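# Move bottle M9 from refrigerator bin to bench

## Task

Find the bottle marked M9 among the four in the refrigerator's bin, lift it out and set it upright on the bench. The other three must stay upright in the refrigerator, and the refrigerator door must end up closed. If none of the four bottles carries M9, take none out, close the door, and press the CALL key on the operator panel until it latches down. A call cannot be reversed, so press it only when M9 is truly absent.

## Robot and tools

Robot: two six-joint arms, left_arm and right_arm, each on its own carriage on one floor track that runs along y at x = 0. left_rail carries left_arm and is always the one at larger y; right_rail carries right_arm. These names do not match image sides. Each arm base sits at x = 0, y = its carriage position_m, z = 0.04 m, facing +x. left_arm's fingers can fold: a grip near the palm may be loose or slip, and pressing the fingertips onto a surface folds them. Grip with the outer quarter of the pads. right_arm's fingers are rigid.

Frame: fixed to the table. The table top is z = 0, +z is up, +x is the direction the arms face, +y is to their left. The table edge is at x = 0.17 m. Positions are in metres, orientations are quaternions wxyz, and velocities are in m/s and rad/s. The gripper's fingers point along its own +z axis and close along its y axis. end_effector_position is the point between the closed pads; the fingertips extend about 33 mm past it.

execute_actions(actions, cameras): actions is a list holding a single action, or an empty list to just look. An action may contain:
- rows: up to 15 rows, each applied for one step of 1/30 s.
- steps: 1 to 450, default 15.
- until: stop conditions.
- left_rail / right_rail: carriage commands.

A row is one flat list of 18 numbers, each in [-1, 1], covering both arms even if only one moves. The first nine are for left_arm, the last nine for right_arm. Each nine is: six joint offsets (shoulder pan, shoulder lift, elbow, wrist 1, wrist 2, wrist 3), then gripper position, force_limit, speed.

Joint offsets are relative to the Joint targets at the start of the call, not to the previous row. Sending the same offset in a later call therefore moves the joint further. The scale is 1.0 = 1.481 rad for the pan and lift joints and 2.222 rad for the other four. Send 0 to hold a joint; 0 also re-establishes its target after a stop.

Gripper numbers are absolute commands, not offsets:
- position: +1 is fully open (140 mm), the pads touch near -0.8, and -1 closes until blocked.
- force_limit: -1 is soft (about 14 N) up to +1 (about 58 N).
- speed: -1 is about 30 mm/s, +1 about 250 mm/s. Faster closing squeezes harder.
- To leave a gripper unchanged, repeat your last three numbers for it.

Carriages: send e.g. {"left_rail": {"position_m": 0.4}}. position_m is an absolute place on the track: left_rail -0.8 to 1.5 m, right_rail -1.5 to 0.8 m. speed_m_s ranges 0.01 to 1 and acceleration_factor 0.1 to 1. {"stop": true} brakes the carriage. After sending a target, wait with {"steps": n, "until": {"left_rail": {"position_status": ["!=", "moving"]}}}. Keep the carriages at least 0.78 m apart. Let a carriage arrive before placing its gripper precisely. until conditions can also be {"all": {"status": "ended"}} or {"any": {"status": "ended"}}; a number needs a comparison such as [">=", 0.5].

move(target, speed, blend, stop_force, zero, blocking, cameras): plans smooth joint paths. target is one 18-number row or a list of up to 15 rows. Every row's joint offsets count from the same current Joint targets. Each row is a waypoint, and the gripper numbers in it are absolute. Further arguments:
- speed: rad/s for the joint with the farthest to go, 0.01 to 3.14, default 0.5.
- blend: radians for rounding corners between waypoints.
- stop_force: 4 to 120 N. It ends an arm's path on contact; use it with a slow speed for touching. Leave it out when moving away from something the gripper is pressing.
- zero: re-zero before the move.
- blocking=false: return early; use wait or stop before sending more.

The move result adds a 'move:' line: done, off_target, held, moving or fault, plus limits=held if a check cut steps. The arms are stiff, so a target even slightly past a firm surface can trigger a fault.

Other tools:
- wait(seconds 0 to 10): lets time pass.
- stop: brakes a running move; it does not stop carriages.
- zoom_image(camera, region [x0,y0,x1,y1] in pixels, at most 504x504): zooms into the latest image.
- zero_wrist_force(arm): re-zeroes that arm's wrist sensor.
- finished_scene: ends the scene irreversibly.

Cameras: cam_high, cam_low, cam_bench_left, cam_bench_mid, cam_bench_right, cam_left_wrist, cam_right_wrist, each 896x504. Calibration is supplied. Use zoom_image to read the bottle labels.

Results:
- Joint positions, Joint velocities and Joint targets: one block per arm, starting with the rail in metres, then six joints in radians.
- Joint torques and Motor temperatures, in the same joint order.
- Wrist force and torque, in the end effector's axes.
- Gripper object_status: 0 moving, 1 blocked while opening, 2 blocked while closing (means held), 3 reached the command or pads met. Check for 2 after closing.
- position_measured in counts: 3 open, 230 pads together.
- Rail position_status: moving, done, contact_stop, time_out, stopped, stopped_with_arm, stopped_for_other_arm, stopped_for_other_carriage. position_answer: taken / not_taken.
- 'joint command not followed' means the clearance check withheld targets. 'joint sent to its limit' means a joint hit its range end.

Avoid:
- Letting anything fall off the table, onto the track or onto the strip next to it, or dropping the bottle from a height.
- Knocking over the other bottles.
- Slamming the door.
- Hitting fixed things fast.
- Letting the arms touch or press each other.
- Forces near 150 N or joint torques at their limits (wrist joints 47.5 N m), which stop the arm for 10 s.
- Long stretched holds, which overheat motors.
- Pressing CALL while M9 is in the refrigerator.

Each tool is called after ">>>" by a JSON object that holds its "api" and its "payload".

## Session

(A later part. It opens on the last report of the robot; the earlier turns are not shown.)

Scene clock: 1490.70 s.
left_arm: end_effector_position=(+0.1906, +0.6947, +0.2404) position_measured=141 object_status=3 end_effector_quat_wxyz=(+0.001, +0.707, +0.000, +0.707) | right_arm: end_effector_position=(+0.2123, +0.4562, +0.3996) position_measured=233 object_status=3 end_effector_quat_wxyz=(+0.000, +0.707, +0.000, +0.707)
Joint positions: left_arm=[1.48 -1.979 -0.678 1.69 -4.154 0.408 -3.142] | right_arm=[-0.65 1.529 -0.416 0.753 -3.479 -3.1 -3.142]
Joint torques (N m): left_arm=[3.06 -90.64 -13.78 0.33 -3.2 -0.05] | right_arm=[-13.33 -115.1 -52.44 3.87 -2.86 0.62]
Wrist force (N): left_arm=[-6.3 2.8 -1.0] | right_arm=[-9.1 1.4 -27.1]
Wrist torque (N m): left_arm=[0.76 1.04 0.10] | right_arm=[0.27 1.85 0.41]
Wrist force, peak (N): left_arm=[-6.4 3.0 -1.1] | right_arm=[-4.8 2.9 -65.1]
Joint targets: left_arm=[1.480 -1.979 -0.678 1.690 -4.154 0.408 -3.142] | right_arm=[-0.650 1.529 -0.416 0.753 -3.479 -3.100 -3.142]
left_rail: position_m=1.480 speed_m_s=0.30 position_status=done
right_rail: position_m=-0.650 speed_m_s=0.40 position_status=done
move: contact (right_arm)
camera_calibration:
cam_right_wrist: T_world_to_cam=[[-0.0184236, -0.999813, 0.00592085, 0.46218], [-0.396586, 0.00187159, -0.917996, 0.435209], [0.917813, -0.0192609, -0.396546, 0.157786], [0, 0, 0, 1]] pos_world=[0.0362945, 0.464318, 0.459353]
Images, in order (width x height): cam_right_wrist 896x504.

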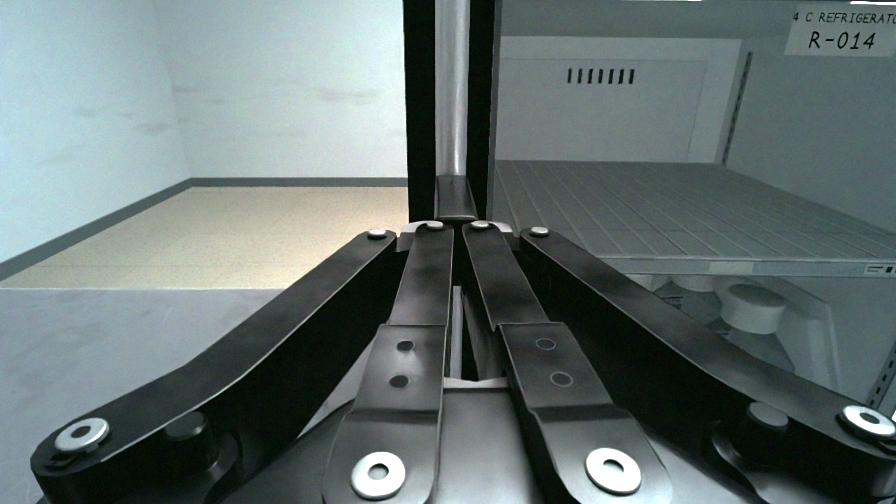

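>>> {"api": "move", "payload": {"target": [0,0,0,0,0,0,-0.1,-0.3,-1,0.05,0.018,-0.026,0.013,-0.033,0,-1,-1,0], "speed": 0.1}}

>>> {"api": "execute_actions", "payload": {"actions": [{"right_rail":{"position_m":-0.9,"speed_m_s":0.3},"steps":120,"until":{"right_rail":{"position_status":["!=","moving"]}}}], "cameras": ["cam_right_wrist","cam_bench_left"]}}

Scene clock: 1498.30 s.
left_arm: end_effector_position=(+0.1906, +0.6947, +0.2404) position_measured=141 object_status=3 end_effector_quat_wxyz=(+0.001, +0.707, +0.000, +0.707) | right_arm: end_effector_position=(+0.1308, +0.4556, +0.4014) position_measured=233 object_status=3 end_effector_quat_wxyz=(-0.001, +0.707, +0.000, +0.707)
Joint positions: left_arm=[1.48 -1.979 -0.678 1.69 -4.154 0.408 -3.142] | right_arm=[-0.65 1.603 -0.39 0.696 -3.45 -3.173 -3.142]
Joint torques (N m): left_arm=[4.5 -90.45 -13.93 0.24 -3.15 -0.16] | right_arm=[15.45 -118.66 -52.07 4.21 -2.82 0.81]
Wrist force (N): left_arm=[-6.0 3.1 -0.9] | right_arm=[-8.6 0.8 0.5]
Wrist torque (N m): left_arm=[0.82 0.98 0.11] | right_arm=[0.31 1.82 0.39]
Wrist force, peak (N): left_arm=[-6.3 3.4 -1.1] | right_arm=[-8.9 1.5 -27.5]
Joint targets: left_arm=[1.480 -1.979 -0.678 1.690 -4.154 0.408 -3.142] | right_arm=[-0.650 1.603 -0.390 0.695 -3.450 -3.173 -3.142]
left_rail: position_m=1.480 speed_m_s=0.30 position_status=done
right_rail: position_m=-0.650 speed_m_s=0.40 position_status=done
move: done

Scene clock: 1500.20 s.
left_arm: end_effector_position=(+0.1906, +0.6947, +0.2404) position_measured=141 object_status=3 end_effector_quat_wxyz=(+0.001, +0.707, +0.000, +0.707) | right_arm: end_effector_position=(+0.1304, +0.2056, +0.4014) position_measured=233 object_status=3 end_effector_quat_wxyz=(-0.001, +0.707, +0.000, +0.707)
Joint positions: left_arm=[1.48 -1.979 -0.678 1.69 -4.154 0.408 -3.142] | right_arm=[-0.9 1.603 -0.39 0.695 -3.45 -3.173 -3.142]
Joint torques (N m): left_arm=[2.45 -91.11 -14.03 0.26 -3.03 -0.22] | right_arm=[7.18 -120.33 -44.16 2.25 -0.18 0.72]
Wrist force (N): left_arm=[-6.3 3.2 -0.9] | right_arm=[-8.9 0.4 0.4]
Wrist torque (N m): left_arm=[0.84 1.06 0.11] | right_arm=[0.22 1.87 0.39]
Wrist force, peak (N): left_arm=[-6.3 3.4 -1.0] | right_arm=[-9.0 1.4 0.6]
Joint targets: left_arm=[1.480 -1.979 -0.678 1.690 -4.154 0.408 -3.142] | right_arm=[-0.900 1.603 -0.390 0.695 -3.450 -3.173 -3.142]
Tool commands: left_gripper/position=-0.1 left_gripper/force_limit=-0.3 left_gripper/speed=-1.0 right_gripper/position=-1.0 right_gripper/force_limit=-1.0 right_gripper/speed=+0.0
left_rail: position_m=1.480 speed_m_s=0.30 position_status=done
right_rail: position_m=-0.900 speed_m_s=0.30 position_status=done
camera_calibration:
cam_right_wrist: T_world_to_cam=[[-0.0177391, -0.999836, 0.00368179, 0.210974], [-0.39664, 0.00365688, -0.917967, 0.404549], [0.917803, -0.0177443, -0.396639, 0.2286], [0, 0, 0, 1]] pos_world=[-0.0456069, 0.213516, 0.461257]
Images, in order (width x height): cam_bench_left 896x504, cam_right_wrist 896x504.

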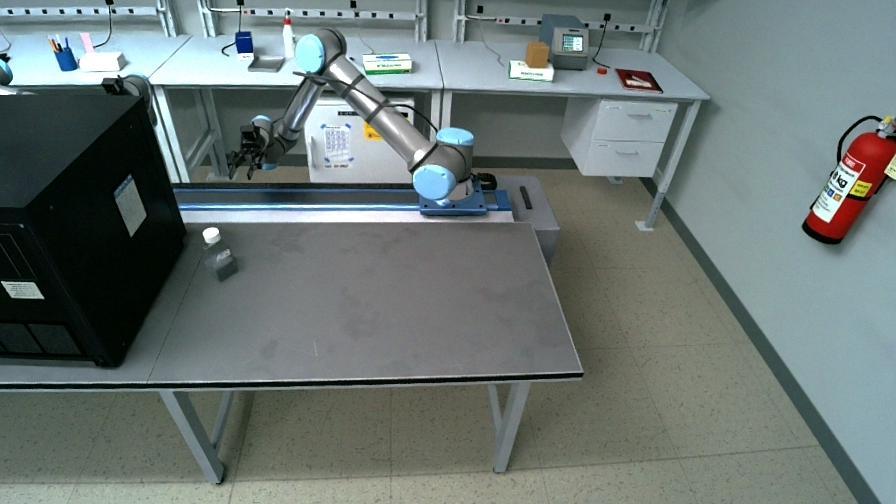

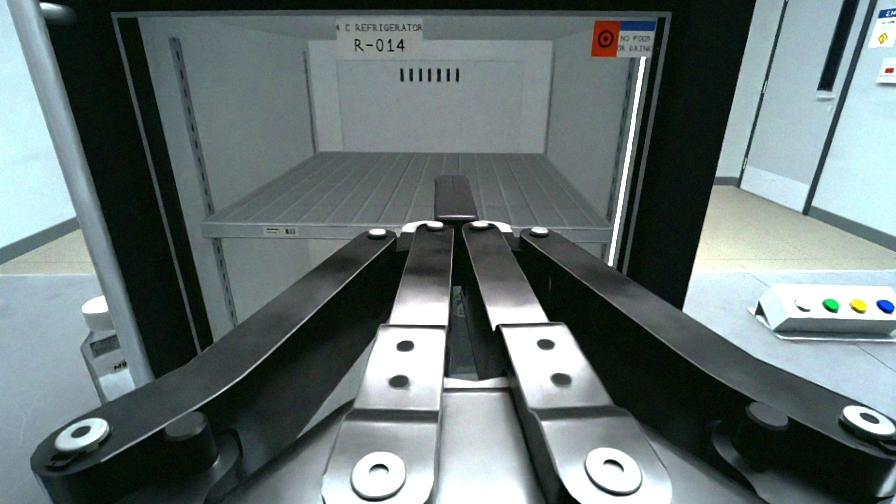

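Door closed, bottle standing.

>>> {"api": "finished_scene", "payload": {}}

The scene is finished: the task was done.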